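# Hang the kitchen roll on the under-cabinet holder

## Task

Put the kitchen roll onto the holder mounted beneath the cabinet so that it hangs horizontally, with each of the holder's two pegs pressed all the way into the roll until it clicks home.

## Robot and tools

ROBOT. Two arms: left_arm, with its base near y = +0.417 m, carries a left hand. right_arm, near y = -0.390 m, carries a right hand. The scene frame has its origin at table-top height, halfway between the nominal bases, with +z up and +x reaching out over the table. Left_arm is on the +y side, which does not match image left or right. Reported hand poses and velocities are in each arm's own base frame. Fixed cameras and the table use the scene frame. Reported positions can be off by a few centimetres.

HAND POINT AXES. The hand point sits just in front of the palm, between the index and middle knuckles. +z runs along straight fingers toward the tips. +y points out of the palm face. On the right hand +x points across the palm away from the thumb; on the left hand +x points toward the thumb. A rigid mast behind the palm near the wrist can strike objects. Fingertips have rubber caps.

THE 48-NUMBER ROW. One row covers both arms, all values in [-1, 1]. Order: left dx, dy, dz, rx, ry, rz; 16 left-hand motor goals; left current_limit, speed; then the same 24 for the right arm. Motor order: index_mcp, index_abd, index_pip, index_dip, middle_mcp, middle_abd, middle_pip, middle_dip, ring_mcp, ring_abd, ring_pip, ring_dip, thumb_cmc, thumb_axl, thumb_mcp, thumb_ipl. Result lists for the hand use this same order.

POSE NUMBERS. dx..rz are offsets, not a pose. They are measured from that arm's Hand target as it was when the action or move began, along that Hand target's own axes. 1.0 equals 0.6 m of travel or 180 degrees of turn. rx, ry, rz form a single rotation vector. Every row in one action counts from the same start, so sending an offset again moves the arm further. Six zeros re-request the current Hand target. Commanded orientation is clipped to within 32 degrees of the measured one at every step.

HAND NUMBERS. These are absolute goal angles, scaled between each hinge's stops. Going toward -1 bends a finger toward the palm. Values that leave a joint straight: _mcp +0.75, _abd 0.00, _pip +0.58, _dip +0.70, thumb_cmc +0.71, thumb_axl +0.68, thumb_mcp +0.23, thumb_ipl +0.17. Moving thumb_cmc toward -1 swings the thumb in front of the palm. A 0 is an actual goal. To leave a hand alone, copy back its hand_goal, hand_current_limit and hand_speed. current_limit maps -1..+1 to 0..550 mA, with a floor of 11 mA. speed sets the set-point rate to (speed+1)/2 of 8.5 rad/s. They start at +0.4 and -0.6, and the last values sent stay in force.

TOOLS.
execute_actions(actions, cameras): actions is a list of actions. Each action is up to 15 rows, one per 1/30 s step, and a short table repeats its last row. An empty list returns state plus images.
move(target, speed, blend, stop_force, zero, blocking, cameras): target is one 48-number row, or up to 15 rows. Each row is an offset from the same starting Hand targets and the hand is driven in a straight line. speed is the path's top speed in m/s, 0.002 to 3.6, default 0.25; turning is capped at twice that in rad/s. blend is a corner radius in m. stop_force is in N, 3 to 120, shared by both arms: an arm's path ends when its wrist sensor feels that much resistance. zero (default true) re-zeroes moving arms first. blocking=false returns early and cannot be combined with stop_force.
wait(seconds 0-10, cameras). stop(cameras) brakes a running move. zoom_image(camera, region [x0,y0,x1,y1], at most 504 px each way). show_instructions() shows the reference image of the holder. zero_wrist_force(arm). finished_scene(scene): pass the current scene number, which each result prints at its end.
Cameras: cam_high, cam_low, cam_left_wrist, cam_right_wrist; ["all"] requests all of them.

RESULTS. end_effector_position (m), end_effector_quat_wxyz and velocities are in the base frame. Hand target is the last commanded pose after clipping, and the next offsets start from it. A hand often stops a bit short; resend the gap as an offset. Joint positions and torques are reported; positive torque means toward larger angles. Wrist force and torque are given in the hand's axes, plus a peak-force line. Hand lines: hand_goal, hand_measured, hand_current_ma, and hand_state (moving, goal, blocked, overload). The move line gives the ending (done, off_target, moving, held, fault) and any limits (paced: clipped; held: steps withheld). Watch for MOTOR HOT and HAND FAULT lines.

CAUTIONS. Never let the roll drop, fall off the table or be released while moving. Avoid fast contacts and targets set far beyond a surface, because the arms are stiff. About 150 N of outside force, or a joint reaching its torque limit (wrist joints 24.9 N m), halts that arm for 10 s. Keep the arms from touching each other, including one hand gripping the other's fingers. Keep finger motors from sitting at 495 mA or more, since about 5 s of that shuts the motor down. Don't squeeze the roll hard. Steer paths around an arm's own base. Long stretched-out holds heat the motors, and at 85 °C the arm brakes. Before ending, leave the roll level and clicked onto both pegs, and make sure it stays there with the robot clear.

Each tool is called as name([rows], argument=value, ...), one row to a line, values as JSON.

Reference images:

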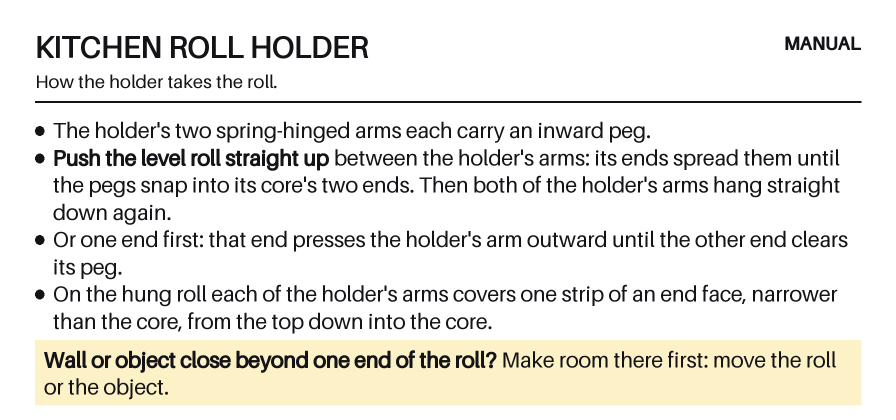

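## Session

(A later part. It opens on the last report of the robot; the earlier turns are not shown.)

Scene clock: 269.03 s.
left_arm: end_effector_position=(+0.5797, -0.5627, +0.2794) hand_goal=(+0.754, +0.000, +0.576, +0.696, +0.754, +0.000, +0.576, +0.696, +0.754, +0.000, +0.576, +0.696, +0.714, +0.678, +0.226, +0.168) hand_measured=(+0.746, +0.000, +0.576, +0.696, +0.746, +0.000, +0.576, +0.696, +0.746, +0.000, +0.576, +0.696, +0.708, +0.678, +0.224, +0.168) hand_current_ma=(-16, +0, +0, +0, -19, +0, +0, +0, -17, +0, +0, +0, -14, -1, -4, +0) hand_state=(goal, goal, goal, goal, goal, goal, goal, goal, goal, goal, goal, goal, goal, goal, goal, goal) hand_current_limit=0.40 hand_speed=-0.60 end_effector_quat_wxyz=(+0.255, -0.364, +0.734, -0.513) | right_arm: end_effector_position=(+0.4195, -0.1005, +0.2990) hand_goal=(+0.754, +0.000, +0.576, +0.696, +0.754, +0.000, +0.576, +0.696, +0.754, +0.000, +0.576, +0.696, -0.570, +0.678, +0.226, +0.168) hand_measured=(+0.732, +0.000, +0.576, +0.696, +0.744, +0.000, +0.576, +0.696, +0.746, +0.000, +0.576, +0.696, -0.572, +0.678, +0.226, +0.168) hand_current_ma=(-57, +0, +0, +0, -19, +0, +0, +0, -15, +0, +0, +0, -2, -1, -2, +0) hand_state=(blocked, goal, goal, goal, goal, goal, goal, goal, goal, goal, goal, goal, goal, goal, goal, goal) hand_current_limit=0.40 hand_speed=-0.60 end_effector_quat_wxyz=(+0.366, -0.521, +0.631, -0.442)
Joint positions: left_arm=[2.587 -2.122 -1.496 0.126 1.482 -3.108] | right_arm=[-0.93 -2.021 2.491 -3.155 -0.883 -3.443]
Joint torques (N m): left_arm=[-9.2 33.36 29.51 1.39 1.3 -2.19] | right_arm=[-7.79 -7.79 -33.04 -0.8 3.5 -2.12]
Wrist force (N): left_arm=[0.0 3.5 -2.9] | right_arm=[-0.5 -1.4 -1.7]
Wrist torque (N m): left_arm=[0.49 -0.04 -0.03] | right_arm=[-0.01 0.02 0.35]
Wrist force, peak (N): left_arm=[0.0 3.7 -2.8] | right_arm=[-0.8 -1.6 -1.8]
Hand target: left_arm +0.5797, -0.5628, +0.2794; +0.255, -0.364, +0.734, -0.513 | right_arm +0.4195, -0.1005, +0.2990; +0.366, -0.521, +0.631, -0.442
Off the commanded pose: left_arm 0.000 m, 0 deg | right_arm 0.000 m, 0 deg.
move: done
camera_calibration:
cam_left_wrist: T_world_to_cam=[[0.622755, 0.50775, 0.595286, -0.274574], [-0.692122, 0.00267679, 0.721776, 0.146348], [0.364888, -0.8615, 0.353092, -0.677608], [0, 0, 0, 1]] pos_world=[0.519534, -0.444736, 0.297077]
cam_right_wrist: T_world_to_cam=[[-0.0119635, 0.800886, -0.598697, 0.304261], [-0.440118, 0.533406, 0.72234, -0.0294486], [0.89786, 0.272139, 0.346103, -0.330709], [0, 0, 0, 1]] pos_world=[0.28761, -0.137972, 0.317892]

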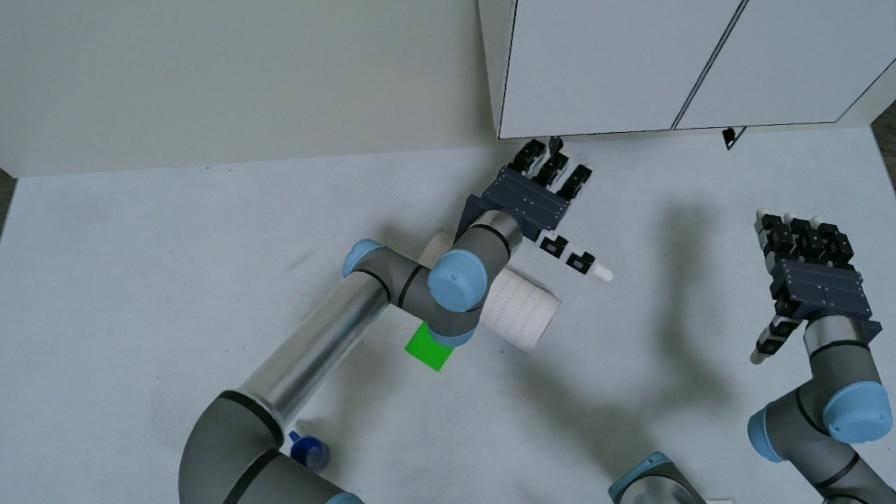

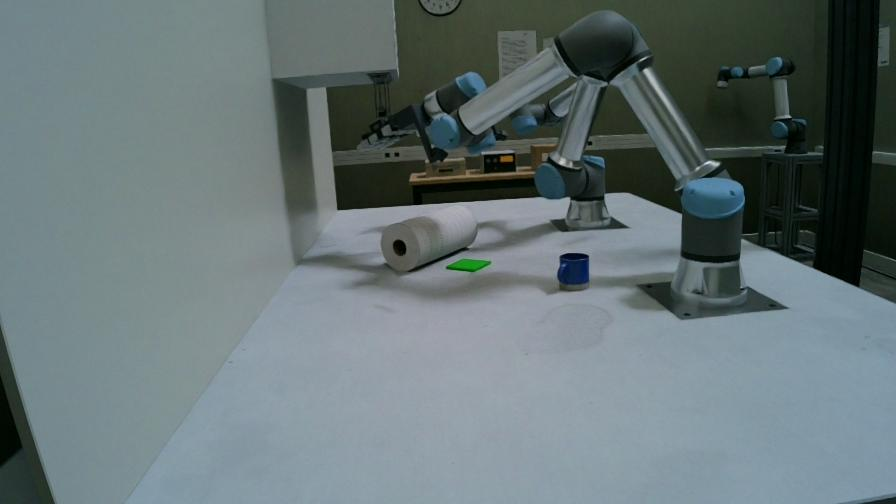

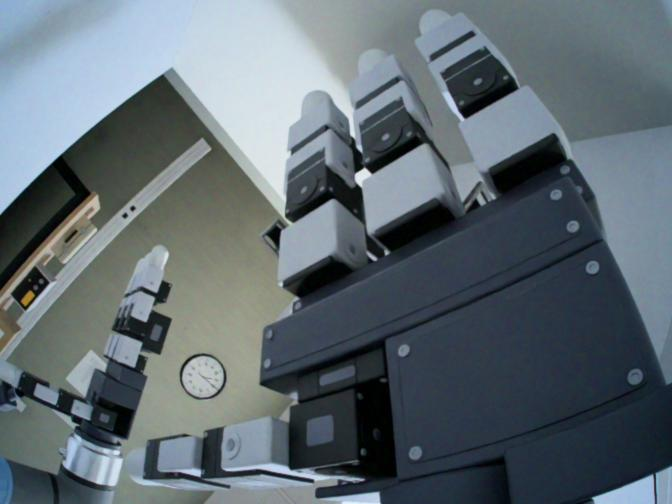

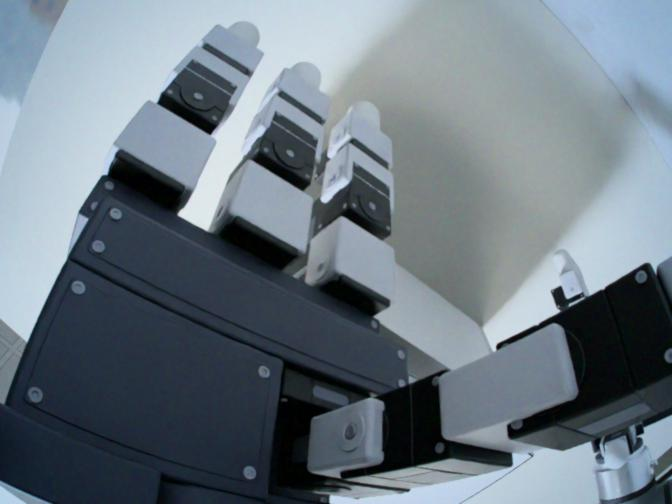

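move(target=[-0.0295,0.2205,0.0447,0,0,0, 0.754,0,0.576,0.696,0.754,0,0.576,0.696,0.754,0,0.576,0.696,-0.57,0.678,0.45,0.168,0.4,-0.4, 0,0,0,0,0,0, 0.754,0,0.576,0.696,0.754,0,0.576,0.696,0.754,0,0.576,0.696,-0.57,0.678,0.226,0.168,0.4,-0.6], speed=0.25, cameras=["all"])

zoom_image(camera="cam_low", region=[340, 130, 540, 290])

zoom_image(camera="cam_high", region=[390, 150, 640, 370])

Scene clock: 301.13 s.
left_arm: end_effector_position=(+0.5744, -0.5365, +0.1461) hand_goal=(+0.754, +0.000, +0.576, +0.696, +0.754, +0.000, +0.576, +0.696, +0.754, +0.000, +0.576, +0.696, -0.570, +0.678, +0.450, +0.168) hand_measured=(+0.746, +0.000, +0.576, +0.696, +0.744, +0.000, +0.576, +0.696, +0.746, +0.000, +0.576, +0.696, -0.568, +0.678, +0.444, +0.168) hand_current_ma=(-19, +0, +0, +0, -22, +0, +0, +0, -20, +0, +0, +0, +3, -1, -15, +0) hand_state=(goal, goal, goal, goal, goal, goal, goal, goal, goal, goal, goal, goal, goal, goal, goal, goal) hand_current_limit=0.40 hand_speed=-0.40 end_effector_quat_wxyz=(+0.255, -0.364, +0.734, -0.513) | right_arm: end_effector_position=(+0.4195, -0.1005, +0.2990) hand_goal=(+0.754, +0.000, +0.576, +0.696, +0.754, +0.000, +0.576, +0.696, +0.754, +0.000, +0.576, +0.696, -0.570, +0.678, +0.226, +0.168) hand_measured=(+0.732, +0.000, +0.576, +0.696, +0.744, +0.000, +0.576, +0.696, +0.746, +0.000, +0.576, +0.696, -0.572, +0.678, +0.226, +0.168) hand_current_ma=(-57, +0, +0, +0, -19, +0, +0, +0, -15, +0, +0, +0, -2, -1, -2, +0) hand_state=(blocked, goal, goal, goal, goal, goal, goal, goal, goal, goal, goal, goal, goal, goal, goal, goal) hand_current_limit=0.40 hand_speed=-0.60 end_effector_quat_wxyz=(+0.366, -0.521, +0.631, -0.442)
Joint positions: left_arm=[2.621 -2.265 -1.664 0.436 1.451 -3.097] | right_arm=[-0.93 -2.021 2.491 -3.155 -0.883 -3.443]
Joint torques (N m): left_arm=[9.23 32.81 11.71 4.39 -1.68 1.98] | right_arm=[-8.74 -8.01 -31.81 -0.56 3.36 -1.97]
Wrist force (N): left_arm=[-0.2 3.5 -2.5] | right_arm=[-0.5 -1.3 -1.4]
Wrist torque (N m): left_arm=[0.50 0.02 -0.19] | right_arm=[-0.02 0.01 0.36]
Wrist force, peak (N): left_arm=[-0.1 4.7 -2.2] | right_arm=[-0.8 -1.5 -1.7]
Hand target: left_arm +0.5744, -0.5365, +0.1460; +0.255, -0.364, +0.734, -0.513 | right_arm +0.4195, -0.1005, +0.2990; +0.366, -0.521, +0.631, -0.442
Off the commanded pose: left_arm 0.000 m, 0 deg | right_arm 0.000 m, 0 deg.
move: done
camera_calibration:
cam_left_wrist: T_world_to_cam=[[0.622739, 0.507902, 0.595174, -0.205186], [-0.692028, 0.0025925, 0.721866, 0.238725], [0.365094, -0.861411, 0.353097, -0.606019], [0, 0, 0, 1]] pos_world=[0.514236, -0.418436, 0.163778]
cam_right_wrist: T_world_to_cam=[[-0.0119635, 0.800886, -0.598697, 0.304261], [-0.440118, 0.533406, 0.72234, -0.0294486], [0.89786, 0.272139, 0.346103, -0.330709], [0, 0, 0, 1]] pos_world=[0.28761, -0.137972, 0.317892]

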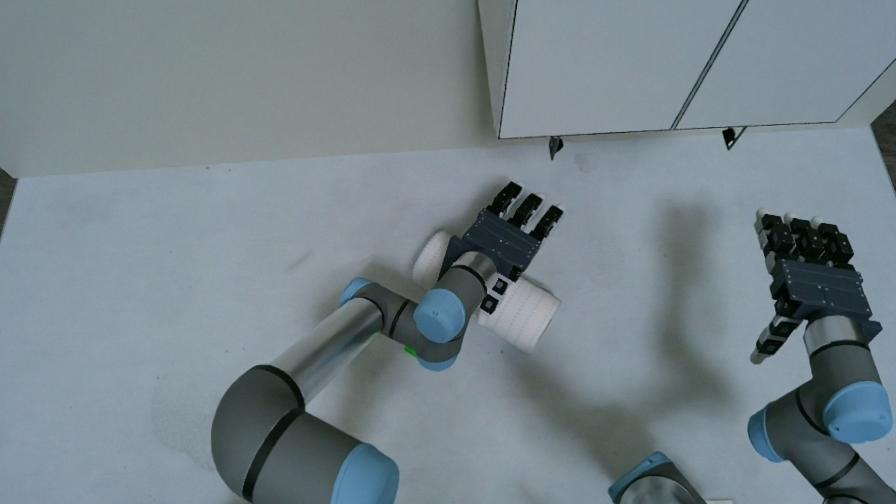

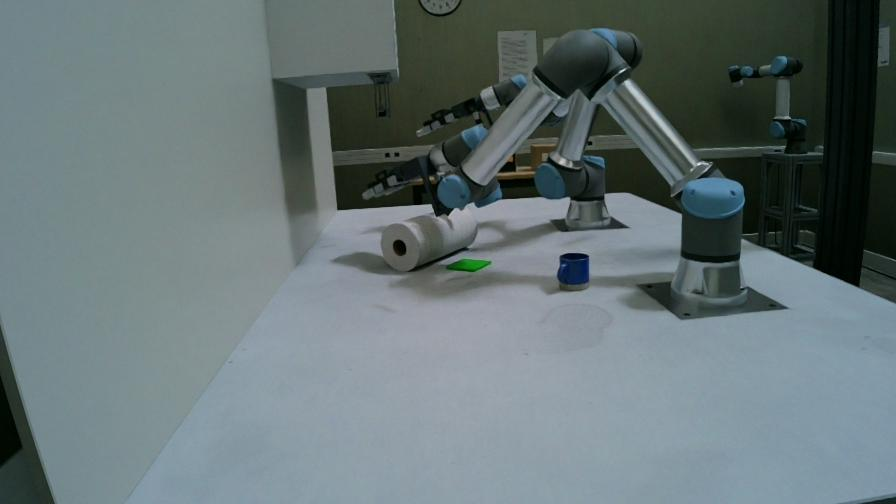

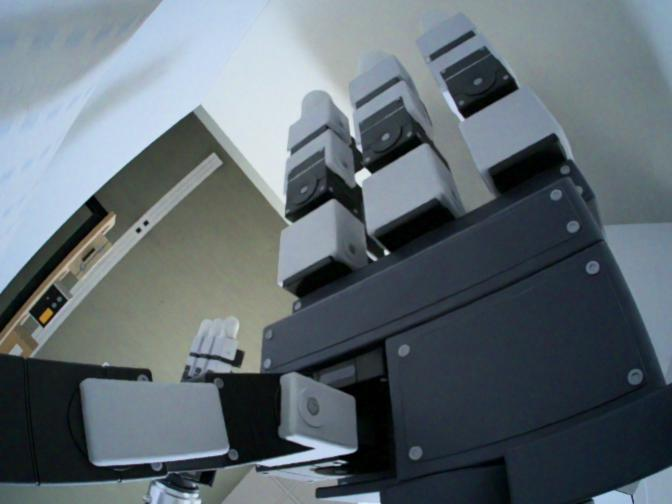

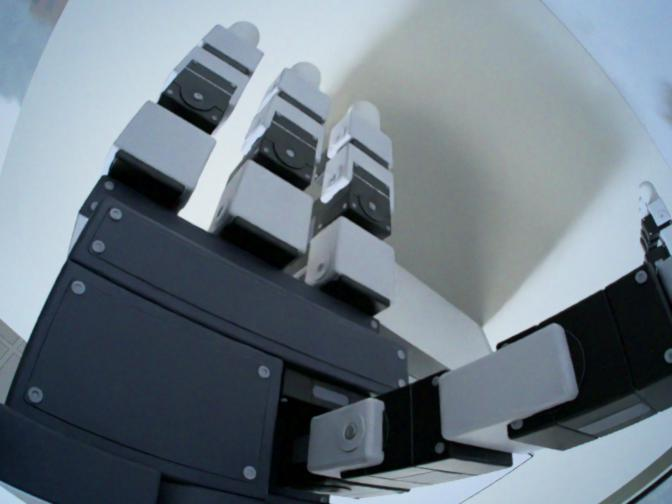

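Scaled by 2.520 from the camera's 896x504 image, which has a finer 1280x720 frame.

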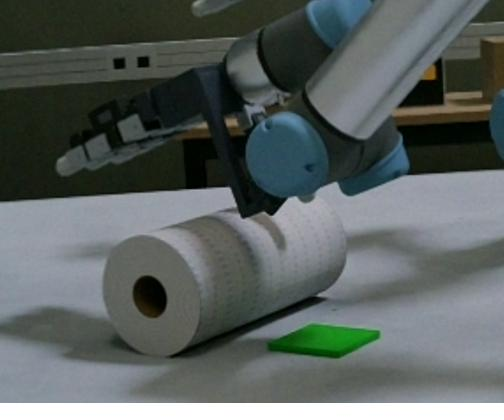

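Scaled by 2.016 from the camera's 896x504 image, which has a finer 1280x720 frame.

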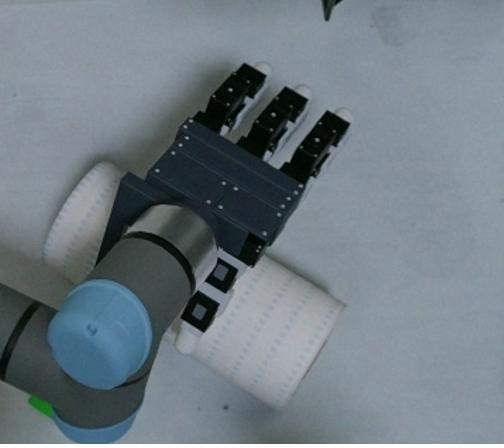

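move(target=[0,0.125,0,0,0,0, 0.754,0,0.576,0.696,0.754,0,0.576,0.696,0.754,0,0.576,0.696,-0.57,0.678,0.45,0.168,0.4,-0.4, 0,0,0,0,0,0, 0.754,0,0.576,0.696,0.754,0,0.576,0.696,0.754,0,0.576,0.696,-0.57,0.678,0.226,0.168,0.4,-0.6], speed=0.1)

move(target=[0,0.06,0,0,0,0, 0.754,0,0.576,0.696,0.754,0,0.576,0.696,0.754,0,0.576,0.696,-0.57,0.678,0.45,0.168,0.4,-0.4, 0,0,0,0,0,0, 0.754,0,0.576,0.696,0.754,0,0.576,0.696,0.754,0,0.576,0.696,-0.57,0.678,0.226,0.168,0.4,-0.6], speed=0.02, stop_force=5, cameras=["all"])

zoom_image(camera="cam_low", region=[340, 130, 540, 290])

Scene clock: 311.53 s.
left_arm: end_effector_position=(+0.5541, -0.5209, +0.0756) hand_goal=(+0.754, +0.000, +0.576, +0.696, +0.754, +0.000, +0.576, +0.696, +0.754, +0.000, +0.576, +0.696, -0.570, +0.678, +0.450, +0.168) hand_measured=(+0.746, +0.000, +0.576, +0.696, +0.744, +0.000, +0.576, +0.696, +0.746, +0.000, +0.576, +0.696, -0.568, +0.678, +0.444, +0.168) hand_current_ma=(-19, +0, +0, +0, -22, +0, +0, +0, -20, +0, +0, +0, +3, -1, -15, +0) hand_state=(goal, goal, goal, goal, goal, goal, goal, goal, goal, goal, goal, goal, goal, goal, goal, goal) hand_current_limit=0.40 hand_speed=-0.40 end_effector_quat_wxyz=(+0.255, -0.364, +0.734, -0.513) | right_arm: end_effector_position=(+0.4195, -0.1005, +0.2990) hand_goal=(+0.754, +0.000, +0.576, +0.696, +0.754, +0.000, +0.576, +0.696, +0.754, +0.000, +0.576, +0.696, -0.570, +0.678, +0.226, +0.168) hand_measured=(+0.732, +0.000, +0.576, +0.696, +0.744, +0.000, +0.576, +0.696, +0.746, +0.000, +0.576, +0.696, -0.572, +0.678, +0.226, +0.168) hand_current_ma=(-57, +0, +0, +0, -19, +0, +0, +0, -15, +0, +0, +0, -2, -1, -2, +0) hand_state=(blocked, goal, goal, goal, goal, goal, goal, goal, goal, goal, goal, goal, goal, goal, goal, goal) hand_current_limit=0.40 hand_speed=-0.60 end_effector_quat_wxyz=(+0.366, -0.521, +0.631, -0.442)
Joint positions: left_arm=[2.627 -2.354 -1.755 0.615 1.445 -3.095] | right_arm=[-0.93 -2.021 2.491 -3.155 -0.883 -3.443]
Joint torques (N m): left_arm=[9.74 33.55 8.59 4.25 -1.38 1.85] | right_arm=[-8.77 -8.49 -32.87 -0.92 3.37 -2.06]
Wrist force (N): left_arm=[0.0 3.5 -2.3] | right_arm=[-0.7 -1.3 -1.6]
Wrist torque (N m): left_arm=[0.45 0.00 -0.19] | right_arm=[0.00 0.04 0.35]
Wrist force, peak (N): left_arm=[0.0 4.0 -2.3] | right_arm=[-0.7 -1.5 -1.7]
Hand target: left_arm +0.5540, -0.5209, +0.0755; +0.255, -0.364, +0.734, -0.513 | right_arm +0.4195, -0.1005, +0.2990; +0.366, -0.521, +0.631, -0.442
Off the commanded pose: left_arm 0.000 m, 0 deg | right_arm 0.000 m, 0 deg.
move: done

Scene clock: 314.17 s.
left_arm: end_effector_position=(+0.5467, -0.5153, +0.0502) hand_goal=(+0.754, +0.000, +0.576, +0.696, +0.754, +0.000, +0.576, +0.696, +0.754, +0.000, +0.576, +0.696, -0.570, +0.678, +0.450, +0.168) hand_measured=(+0.746, +0.000, +0.576, +0.696, +0.744, +0.000, +0.576, +0.696, +0.744, +0.000, +0.576, +0.696, -0.568, +0.678, +0.444, +0.168) hand_current_ma=(-20, +0, +0, +0, -23, +0, +0, +0, -21, +0, +0, +0, +3, -1, -15, +0) hand_state=(goal, goal, goal, goal, goal, goal, goal, goal, goal, goal, goal, goal, goal, goal, goal, goal) hand_current_limit=0.40 hand_speed=-0.40 end_effector_quat_wxyz=(+0.255, -0.364, +0.734, -0.513) | right_arm: end_effector_position=(+0.4195, -0.1005, +0.2990) hand_goal=(+0.754, +0.000, +0.576, +0.696, +0.754, +0.000, +0.576, +0.696, +0.754, +0.000, +0.576, +0.696, -0.570, +0.678, +0.226, +0.168) hand_measured=(+0.732, +0.000, +0.576, +0.696, +0.744, +0.000, +0.576, +0.696, +0.746, +0.000, +0.576, +0.696, -0.572, +0.678, +0.226, +0.168) hand_current_ma=(-57, +0, +0, +0, -19, +0, +0, +0, -15, +0, +0, +0, -2, -1, -2, +0) hand_state=(blocked, goal, goal, goal, goal, goal, goal, goal, goal, goal, goal, goal, goal, goal, goal, goal) hand_current_limit=0.40 hand_speed=-0.60 end_effector_quat_wxyz=(+0.366, -0.521, +0.631, -0.442)
Joint positions: left_arm=[2.629 -2.393 -1.78 0.679 1.443 -3.094] | right_arm=[-0.93 -2.021 2.491 -3.155 -0.883 -3.443]
Joint torques (N m): left_arm=[-9.06 56.67 19.19 0.45 1.22 0.71] | right_arm=[-8.44 -8.07 -33.5 -0.82 3.31 -1.75]
Wrist force (N): left_arm=[0.4 -1.5 -3.8] | right_arm=[-0.5 -1.4 -1.6]
Wrist torque (N m): left_arm=[0.27 -0.05 -0.09] | right_arm=[-0.02 0.02 0.36]
Wrist force, peak (N): left_arm=[0.2 -6.1 -4.6] | right_arm=[-0.6 -1.6 -1.7]
Hand target: left_arm +0.5467, -0.5153, +0.0502; +0.255, -0.364, +0.734, -0.513 (not the last commanded pose) | right_arm +0.4195, -0.1005, +0.2990; +0.366, -0.521, +0.631, -0.442
Off the commanded pose: left_arm 0.009 m, 0 deg | right_arm 0.000 m, 0 deg.
move: contact (left_arm)
camera_calibration:
cam_left_wrist: T_world_to_cam=[[0.622655, 0.507901, 0.595263, -0.141592], [-0.692104, 0.0025308, 0.721793, 0.288746], [0.365093, -0.861412, 0.353096, -0.543782], [0, 0, 0, 1]] pos_world=[0.486536, -0.397236, 0.0678773]
cam_right_wrist: T_world_to_cam=[[-0.0119635, 0.800886, -0.598697, 0.304261], [-0.440118, 0.533406, 0.72234, -0.0294486], [0.89786, 0.272139, 0.346103, -0.330709], [0, 0, 0, 1]] pos_world=[0.28761, -0.137972, 0.317892]

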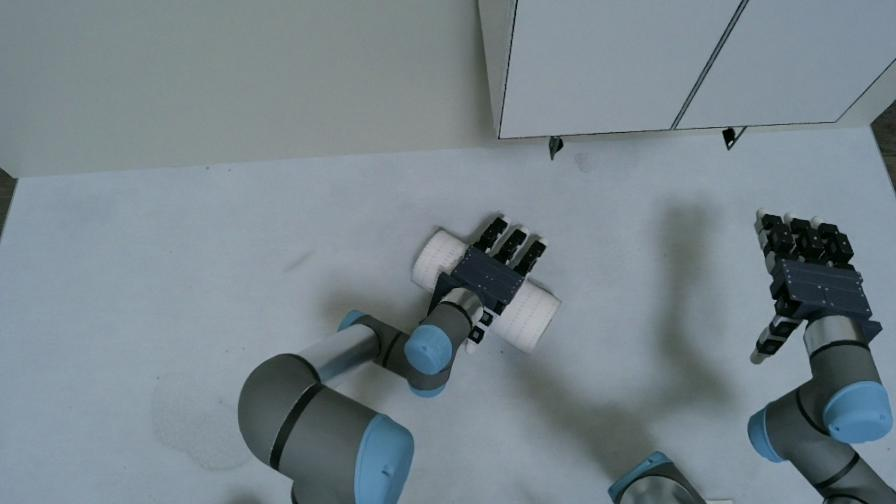

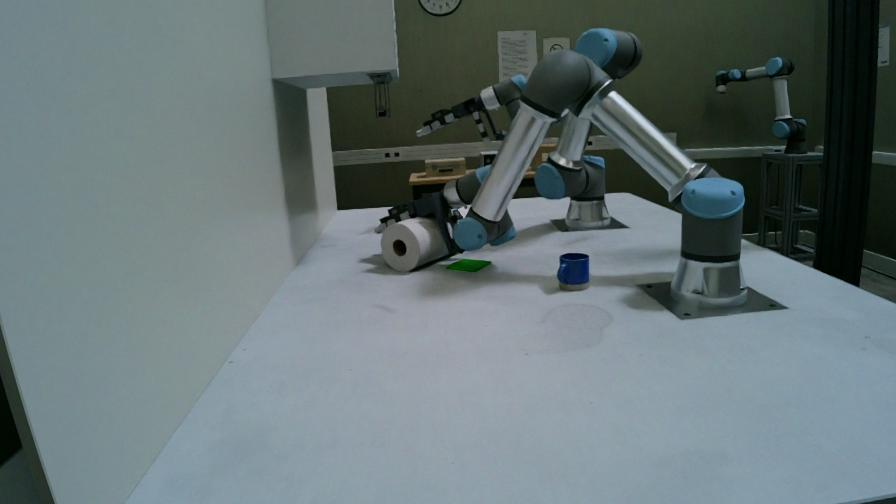

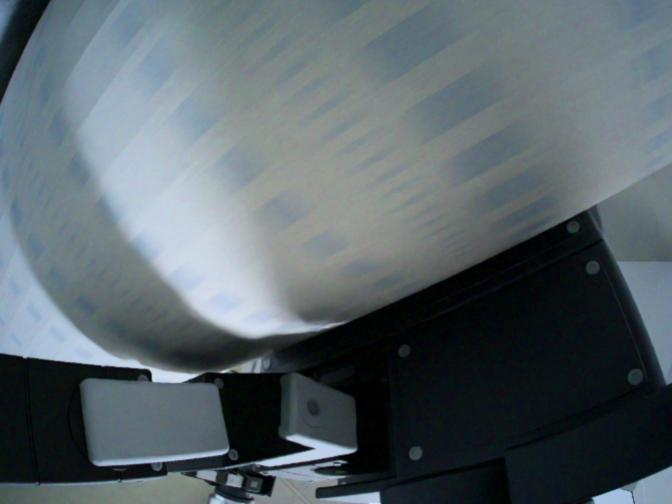

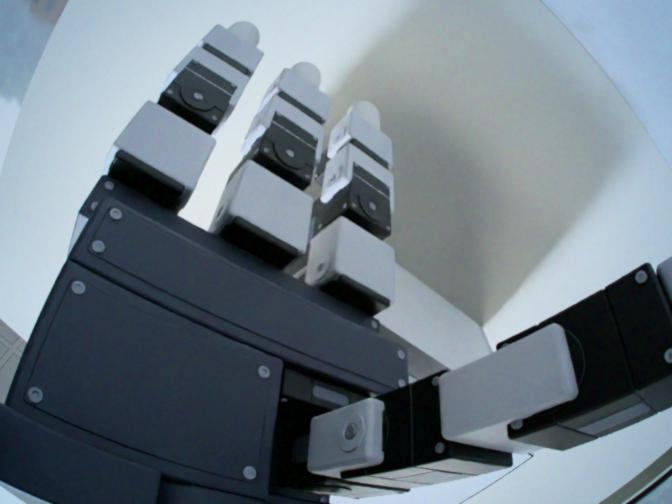

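Scaled by 2.520 from the camera's 896x504 image, which has a finer 1280x720 frame.

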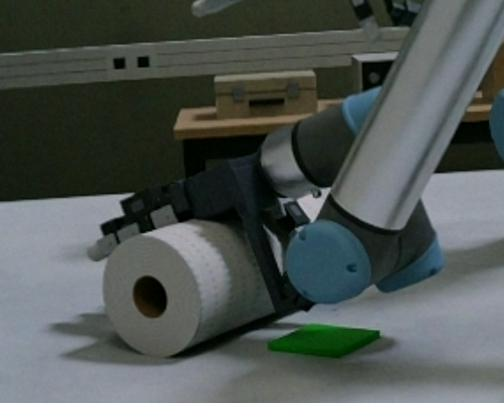

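move(target=[0,0,0,0,0,0, 0.411,0,-0.518,0.188,0.411,0,-0.518,0.188,0.411,0,-0.518,0.188,-0.571,0.678,0.056,-0.319,0.4,-0.8, 0,0,0,0,0,0, 0.754,0,0.576,0.696,0.754,0,0.576,0.696,0.754,0,0.576,0.696,-0.57,0.678,0.226,0.168,0.4,-0.6], speed=0.1, cameras=["all"])

zoom_image(camera="cam_low", region=[340, 130, 540, 290])

Scene clock: 328.80 s.
left_arm: end_effector_position=(+0.5467, -0.5153, +0.0503) hand_goal=(+0.412, +0.000, -0.518, +0.188, +0.412, +0.000, -0.518, +0.188, +0.412, +0.000, -0.518, +0.188, -0.570, +0.678, +0.056, -0.318) hand_measured=(+0.458, -0.006, -0.062, +0.208, +0.452, -0.004, -0.086, +0.212, +0.446, -0.004, -0.114, +0.218, -0.542, +0.678, +0.318, -0.220) hand_current_ma=(+152, -9, +385, +49, +127, -7, +385, +63, +106, -6, +385, +85, +80, -1, +385, +385) hand_state=(blocked, goal, blocked, goal, blocked, goal, blocked, blocked, blocked, goal, blocked, blocked, blocked, goal, blocked, blocked) hand_current_limit=0.40 hand_speed=-0.80 end_effector_quat_wxyz=(+0.255, -0.364, +0.734, -0.513) | right_arm: end_effector_position=(+0.4195, -0.1005, +0.2990) hand_goal=(+0.754, +0.000, +0.576, +0.696, +0.754, +0.000, +0.576, +0.696, +0.754, +0.000, +0.576, +0.696, -0.570, +0.678, +0.226, +0.168) hand_measured=(+0.732, +0.000, +0.576, +0.696, +0.744, +0.000, +0.576, +0.696, +0.746, +0.000, +0.576, +0.696, -0.572, +0.678, +0.226, +0.168) hand_current_ma=(-57, +0, +0, +0, -19, +0, +0, +0, -15, +0, +0, +0, -2, -1, -2, +0) hand_state=(blocked, goal, goal, goal, goal, goal, goal, goal, goal, goal, goal, goal, goal, goal, goal, goal) hand_current_limit=0.40 hand_speed=-0.60 end_effector_quat_wxyz=(+0.366, -0.521, +0.631, -0.442)
Joint positions: left_arm=[2.629 -2.393 -1.78 0.679 1.443 -3.094] | right_arm=[-0.93 -2.021 2.491 -3.155 -0.883 -3.443]
Joint torques (N m): left_arm=[-8.23 37.11 6.26 2.2 1.18 -1.71] | right_arm=[-7.68 -8.13 -32.83 -0.81 3.38 -1.91]
Wrist force (N): left_arm=[-0.1 4.8 -1.7] | right_arm=[-0.7 -1.2 -1.5]
Wrist torque (N m): left_arm=[0.52 0.05 -0.28] | right_arm=[0.01 0.04 0.35]
Wrist force, peak (N): left_arm=[-0.8 -8.9 -4.5] | right_arm=[-0.6 -1.5 -1.9]
Hand target: left_arm +0.5467, -0.5153, +0.0502; +0.255, -0.364, +0.734, -0.513 | right_arm +0.4195, -0.1005, +0.2990; +0.366, -0.521, +0.631, -0.442
Off the commanded pose: left_arm 0.000 m, 0 deg | right_arm 0.000 m, 0 deg.
move: done
camera_calibration:
cam_left_wrist: T_world_to_cam=[[0.622633, 0.507952, 0.595242, -0.141509], [-0.692131, 0.00259306, 0.721767, 0.288785], [0.36508, -0.861381, 0.353184, -0.543856], [0, 0, 0, 1]] pos_world=[0.486536, -0.397336, 0.0678781]
cam_right_wrist: T_world_to_cam=[[-0.0119635, 0.800886, -0.598697, 0.304261], [-0.440118, 0.533406, 0.72234, -0.0294486], [0.89786, 0.272139, 0.346103, -0.330709], [0, 0, 0, 1]] pos_world=[0.28761, -0.137972, 0.317892]

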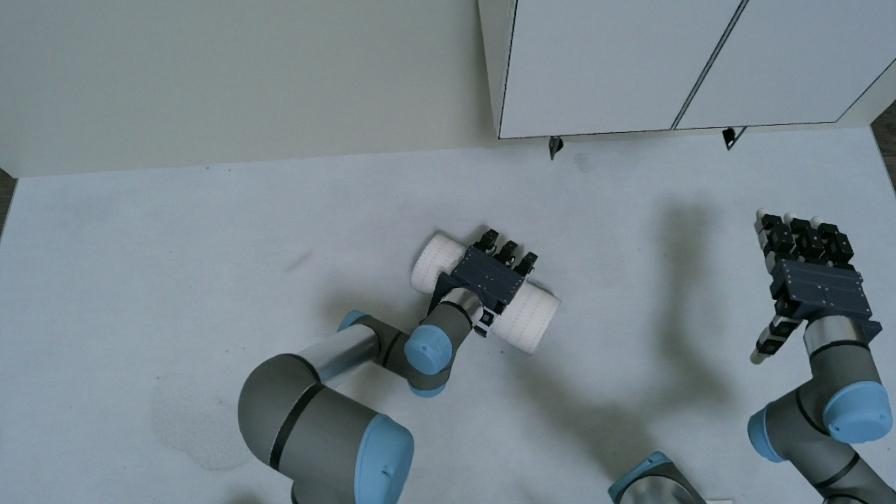

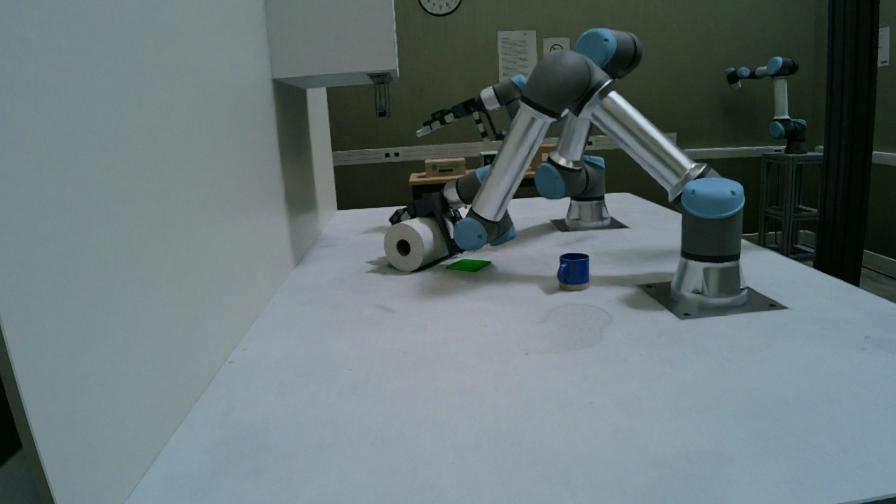

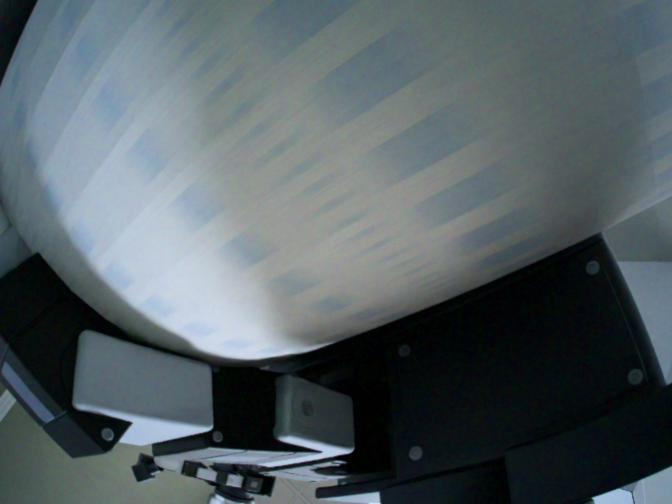

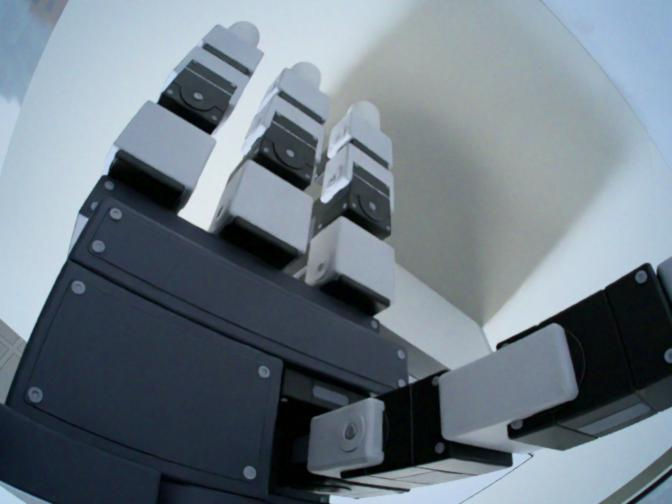

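Scaled by 2.520 from the camera's 896x504 image, which has a finer 1280x720 frame.

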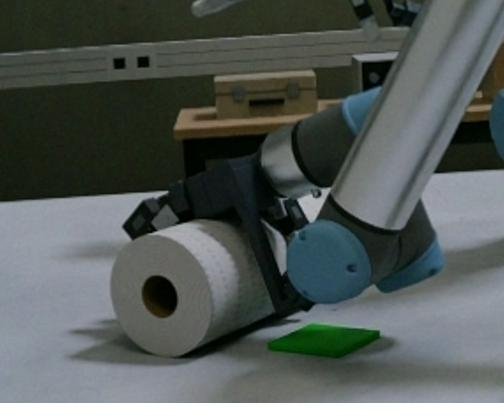

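move(target=[0,-0.0783,-0.0285,0,0,0, 0.3,0,-0.518,0.05,0.3,0,-0.518,0.05,0.3,0,-0.518,0.05,-0.571,0.678,0.056,-0.45,0.6,-0.8, 0,0,0,0,0,0, 0.754,0,0.576,0.696,0.754,0,0.576,0.696,0.754,0,0.576,0.696,-0.57,0.678,0.226,0.168,0.4,-0.6], speed=0.05, cameras=["cam_high","cam_low","cam_left_wrist"])

zoom_image(camera="cam_low", region=[340, 130, 540, 290])

Scene clock: 334.63 s.
left_arm: end_effector_position=(+0.5467, -0.5154, +0.1001) hand_goal=(+0.300, +0.000, -0.518, +0.050, +0.300, +0.000, -0.518, +0.050, +0.300, +0.000, -0.518, +0.050, -0.570, +0.678, +0.056, -0.450) hand_measured=(+0.458, -0.008, -0.066, +0.136, +0.450, -0.006, -0.092, +0.142, +0.442, -0.006, -0.124, +0.152, -0.532, +0.678, +0.334, -0.240) hand_current_ma=(+440, -14, +440, +314, +440, -11, +440, +337, +440, -8, +440, +386, +115, -1, +440, +440) hand_state=(blocked, goal, blocked, blocked, blocked, goal, blocked, blocked, blocked, goal, blocked, blocked, blocked, goal, blocked, blocked) hand_current_limit=0.60 hand_speed=-0.80 end_effector_quat_wxyz=(+0.255, -0.364, +0.734, -0.513) | right_arm: end_effector_position=(+0.4195, -0.1005, +0.2990) hand_goal=(+0.754, +0.000, +0.576, +0.696, +0.754, +0.000, +0.576, +0.696, +0.754, +0.000, +0.576, +0.696, -0.570, +0.678, +0.226, +0.168) hand_measured=(+0.732, +0.000, +0.576, +0.696, +0.744, +0.000, +0.576, +0.696, +0.746, +0.000, +0.576, +0.696, -0.572, +0.678, +0.226, +0.168) hand_current_ma=(-57, +0, +0, +0, -19, +0, +0, +0, -15, +0, +0, +0, -2, -1, -2, +0) hand_state=(blocked, goal, goal, goal, goal, goal, goal, goal, goal, goal, goal, goal, goal, goal, goal, goal) hand_current_limit=0.40 hand_speed=-0.60 end_effector_quat_wxyz=(+0.366, -0.521, +0.631, -0.442)
Joint positions: left_arm=[2.629 -2.293 -1.786 0.586 1.443 -3.094] | right_arm=[-0.93 -2.021 2.491 -3.155 -0.883 -3.443]
Joint torques (N m): left_arm=[-6.84 58.8 9.88 1.48 0.87 -0.68] | right_arm=[-8.74 -7.23 -32.31 -0.77 3.23 -2]
Wrist force (N): left_arm=[-0.1 5.6 -1.6] | right_arm=[-0.9 -1.3 -1.7]
Wrist torque (N m): left_arm=[0.61 0.02 -0.25] | right_arm=[0.01 0.07 0.32]
Wrist force, peak (N): left_arm=[0.2 6.0 -1.3] | right_arm=[-0.7 -1.4 -1.8]
Hand target: left_arm +0.5467, -0.5153, +0.1002; +0.255, -0.364, +0.734, -0.513 | right_arm +0.4195, -0.1005, +0.2990; +0.366, -0.521, +0.631, -0.442
Off the commanded pose: left_arm 0.000 m, 0 deg | right_arm 0.000 m, 0 deg.
move: done
camera_calibration:
cam_left_wrist: T_world_to_cam=[[0.622633, 0.507952, 0.595242, -0.171152], [-0.692131, 0.00259306, 0.721767, 0.252841], [0.36508, -0.861381, 0.353184, -0.561445], [0, 0, 0, 1]] pos_world=[0.486536, -0.397336, 0.117678]
Images, in order (width x height): cam_high 896x504, cam_low 896x504, cam_left_wrist 672x504.

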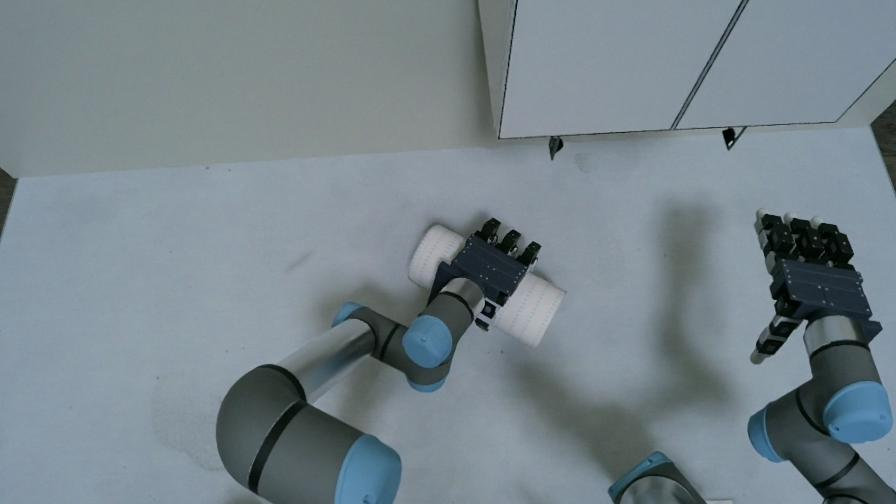

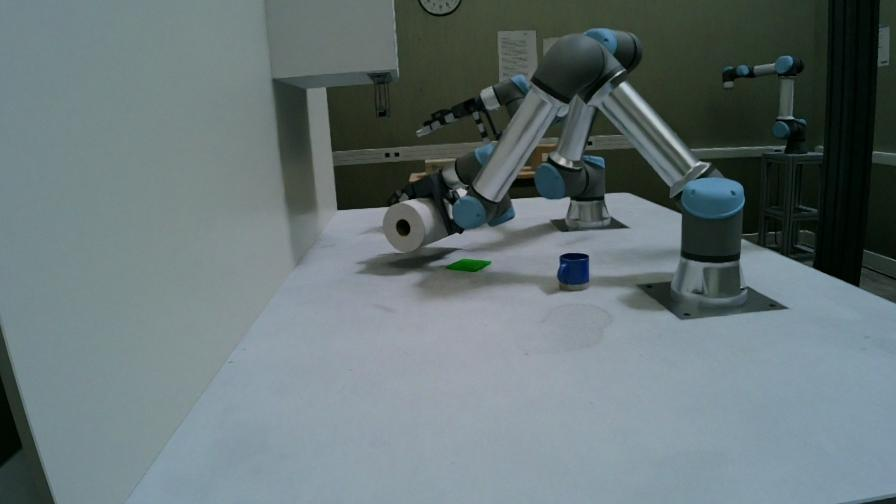

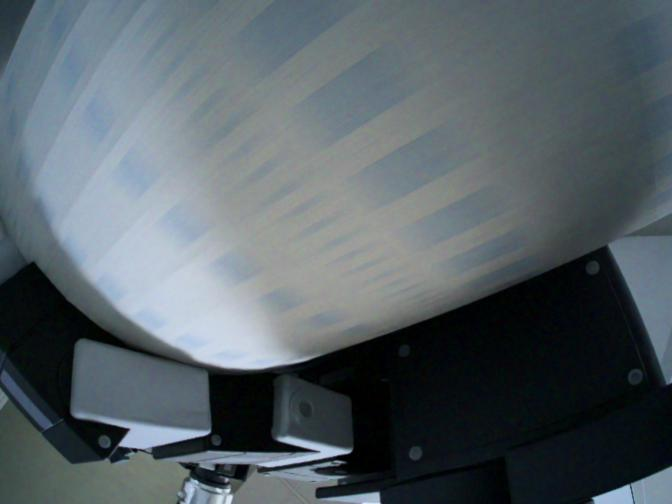

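Scaled by 2.520 from the camera's 896x504 image, which has a finer 1280x720 frame.

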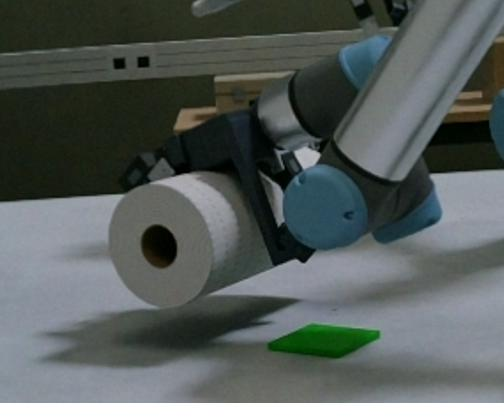

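move(target=[0.2265,-0.0812,0.1263,0,-0.1232,-0.0448, 0.3,0,-0.518,0.05,0.3,0,-0.518,0.05,0.3,0,-0.518,0.05,-0.571,0.678,0.056,-0.45,0.6,-0.8, 0,0,0,0,0,0, 0.754,0,0.576,0.696,0.754,0,0.576,0.696,0.754,0,0.576,0.696,-0.57,0.678,0.226,0.168,0.4,-0.6], speed=0.12, cameras=["cam_high","cam_low"])

Scene clock: 352.07 s.
left_arm: end_effector_position=(+0.5345, -0.6767, +0.1199) hand_goal=(+0.300, +0.000, -0.518, +0.050, +0.300, +0.000, -0.518, +0.050, +0.300, +0.000, -0.518, +0.050, -0.570, +0.678, +0.056, -0.450) hand_measured=(+0.458, -0.008, -0.066, +0.136, +0.450, -0.006, -0.092, +0.142, +0.442, -0.006, -0.124, +0.152, -0.532, +0.678, +0.334, -0.240) hand_current_ma=(+440, -14, +440, +314, +440, -11, +440, +337, +440, -8, +440, +386, +115, -1, +440, +440) hand_state=(blocked, goal, blocked, blocked, blocked, goal, blocked, blocked, blocked, goal, blocked, blocked, blocked, goal, blocked, blocked) hand_current_limit=0.60 hand_speed=-0.80 end_effector_quat_wxyz=(+0.355, -0.506, +0.644, -0.451) | right_arm: end_effector_position=(+0.4195, -0.1005, +0.2990) hand_goal=(+0.754, +0.000, +0.576, +0.696, +0.754, +0.000, +0.576, +0.696, +0.754, +0.000, +0.576, +0.696, -0.570, +0.678, +0.226, +0.168) hand_measured=(+0.732, +0.000, +0.576, +0.696, +0.744, +0.000, +0.576, +0.696, +0.746, +0.000, +0.576, +0.696, -0.572, +0.678, +0.226, +0.168) hand_current_ma=(-57, +0, +0, +0, -19, +0, +0, +0, -15, +0, +0, +0, -2, -1, -2, +0) hand_state=(blocked, goal, goal, goal, goal, goal, goal, goal, goal, goal, goal, goal, goal, goal, goal, goal) hand_current_limit=0.40 hand_speed=-0.60 end_effector_quat_wxyz=(+0.366, -0.521, +0.631, -0.442)
Joint positions: left_arm=[2.291 -2.493 -1.281 0.214 2.143 -3.377] | right_arm=[-0.93 -2.021 2.491 -3.155 -0.883 -3.443]
Joint torques (N m): left_arm=[-10.1 44.84 29.43 1.57 1.8 -2.09] | right_arm=[-7.6 -7.46 -31.88 -0.78 3.36 -1.87]
Wrist force (N): left_arm=[0.1 5.6 -1.7] | right_arm=[-0.3 -1.1 -1.6]
Wrist torque (N m): left_arm=[0.58 0.00 -0.13] | right_arm=[0.01 0.00 0.38]
Wrist force, peak (N): left_arm=[-1.0 6.3 -1.8] | right_arm=[-0.8 -1.5 -1.8]
Hand target: left_arm +0.5346, -0.6767, +0.1199; +0.355, -0.506, +0.644, -0.450 | right_arm +0.4195, -0.1005, +0.2990; +0.366, -0.521, +0.631, -0.442
Off the commanded pose: left_arm 0.000 m, 0 deg | right_arm 0.000 m, 0 deg.
move: done
Images, in order (width x height): cam_high 896x504, cam_low 896x504.

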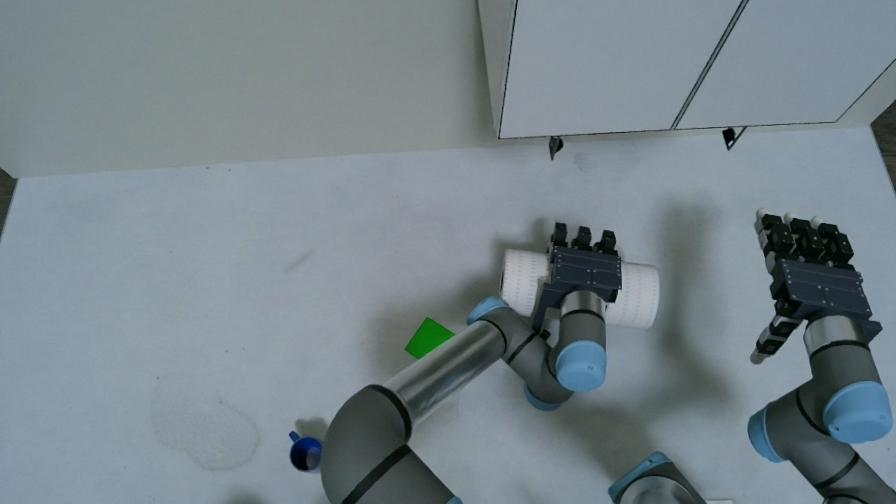

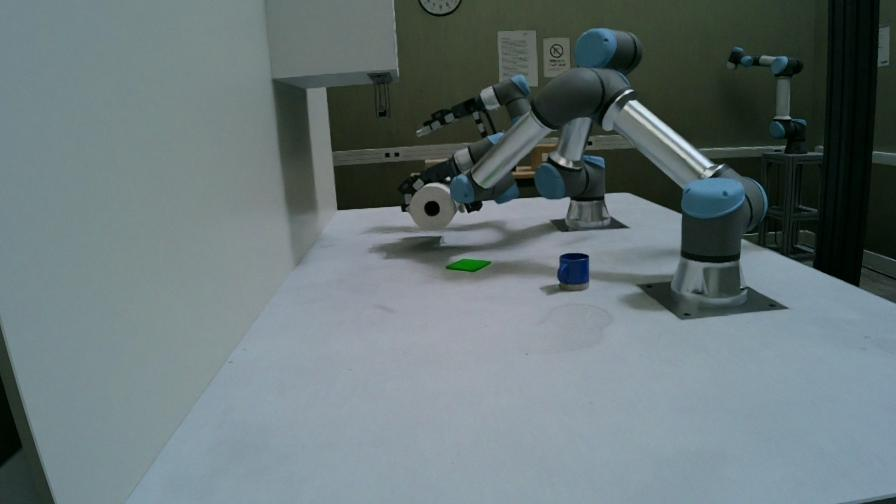

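move(target=[0,0.1111,0.0404,0,0,0, 0.3,0,-0.518,0.05,0.3,0,-0.518,0.05,0.3,0,-0.518,0.05,-0.571,0.678,0.056,-0.45,0.6,-0.8, 0,0,0,0,0,0, 0.754,0,0.576,0.696,0.754,0,0.576,0.696,0.754,0,0.576,0.696,-0.57,0.678,0.226,0.168,0.4,-0.6], speed=0.03, stop_force=4, cameras=["cam_high","cam_low"])

zoom_image(camera="cam_low", region=[340, 130, 540, 290])

Scene clock: 360.03 s.
left_arm: end_effector_position=(+0.5346, -0.6767, +0.0494) hand_goal=(+0.300, +0.000, -0.518, +0.050, +0.300, +0.000, -0.518, +0.050, +0.300, +0.000, -0.518, +0.050, -0.570, +0.678, +0.056, -0.450) hand_measured=(+0.458, -0.008, -0.066, +0.134, +0.450, -0.006, -0.092, +0.140, +0.440, -0.006, -0.124, +0.152, -0.532, +0.678, +0.338, -0.248) hand_current_ma=(+440, -14, +440, +303, +440, -11, +440, +330, +440, -8, +440, +386, +117, -1, +440, +440) hand_state=(blocked, goal, blocked, blocked, blocked, goal, blocked, blocked, blocked, goal, blocked, blocked, blocked, goal, blocked, blocked) hand_current_limit=0.60 hand_speed=-0.80 end_effector_quat_wxyz=(+0.355, -0.506, +0.644, -0.450) | right_arm: end_effector_position=(+0.4195, -0.1005, +0.2990) hand_goal=(+0.754, +0.000, +0.576, +0.696, +0.754, +0.000, +0.576, +0.696, +0.754, +0.000, +0.576, +0.696, -0.570, +0.678, +0.226, +0.168) hand_measured=(+0.732, +0.000, +0.576, +0.696, +0.744, +0.000, +0.576, +0.696, +0.746, +0.000, +0.576, +0.696, -0.572, +0.678, +0.226, +0.168) hand_current_ma=(-57, +0, +0, +0, -19, +0, +0, +0, -15, +0, +0, +0, -2, -1, -2, +0) hand_state=(blocked, goal, goal, goal, goal, goal, goal, goal, goal, goal, goal, goal, goal, goal, goal, goal) hand_current_limit=0.40 hand_speed=-0.60 end_effector_quat_wxyz=(+0.366, -0.521, +0.631, -0.442)
Joint positions: left_arm=[2.291 -2.603 -1.276 0.319 2.143 -3.377] | right_arm=[-0.93 -2.021 2.491 -3.155 -0.883 -3.443]
Joint torques (N m): left_arm=[8.74 67.85 18.64 0.5 -0.71 0.89] | right_arm=[-9.17 -8.5 -32.57 -0.73 3.36 -2.02]
Wrist force (N): left_arm=[-0.7 1.5 -2.9] | right_arm=[-0.6 -1.3 -1.6]
Wrist torque (N m): left_arm=[0.43 0.07 -0.27] | right_arm=[0.00 0.03 0.35]
Wrist force, peak (N): left_arm=[0.1 5.9 -1.8] | right_arm=[-0.6 -1.5 -1.8]
Hand target: left_arm +0.5346, -0.6767, +0.0495; +0.355, -0.506, +0.644, -0.451 (not the last commanded pose) | right_arm +0.4195, -0.1005, +0.2990; +0.366, -0.521, +0.631, -0.442
Off the commanded pose: left_arm 0.000 m, 0 deg | right_arm 0.000 m, 0 deg.
move: contact (left_arm)
Images, in order (width x height): cam_high 896x504, cam_low 896x504.

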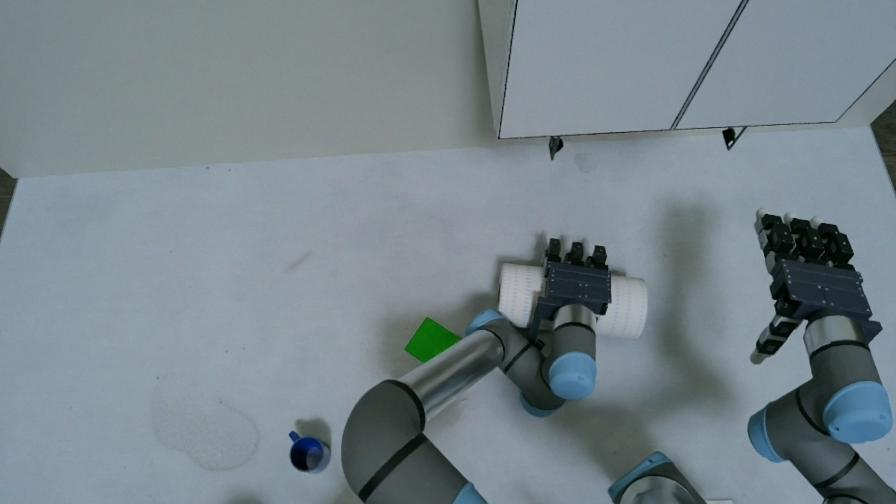

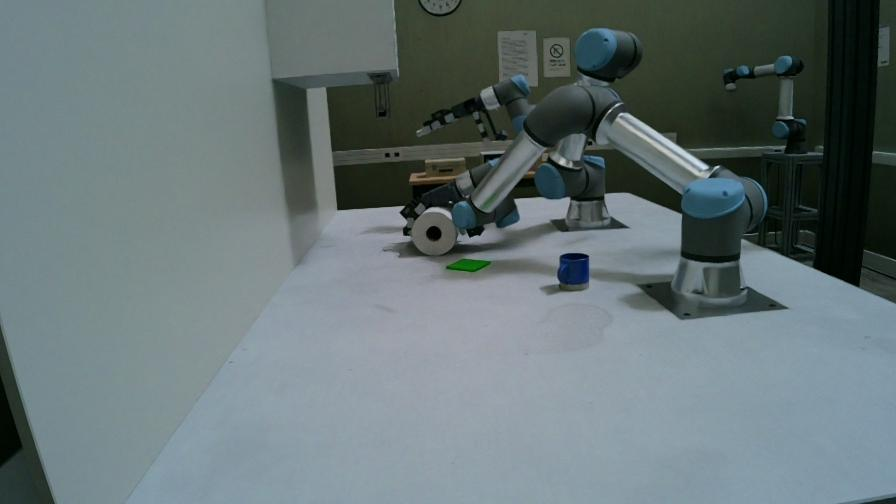

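Scaled by 2.520 from the camera's 896x504 image, which has a finer 1280x720 frame.

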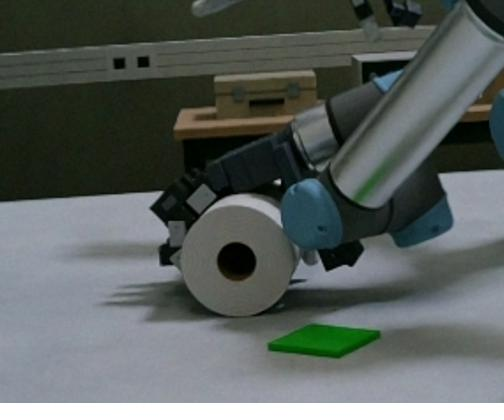

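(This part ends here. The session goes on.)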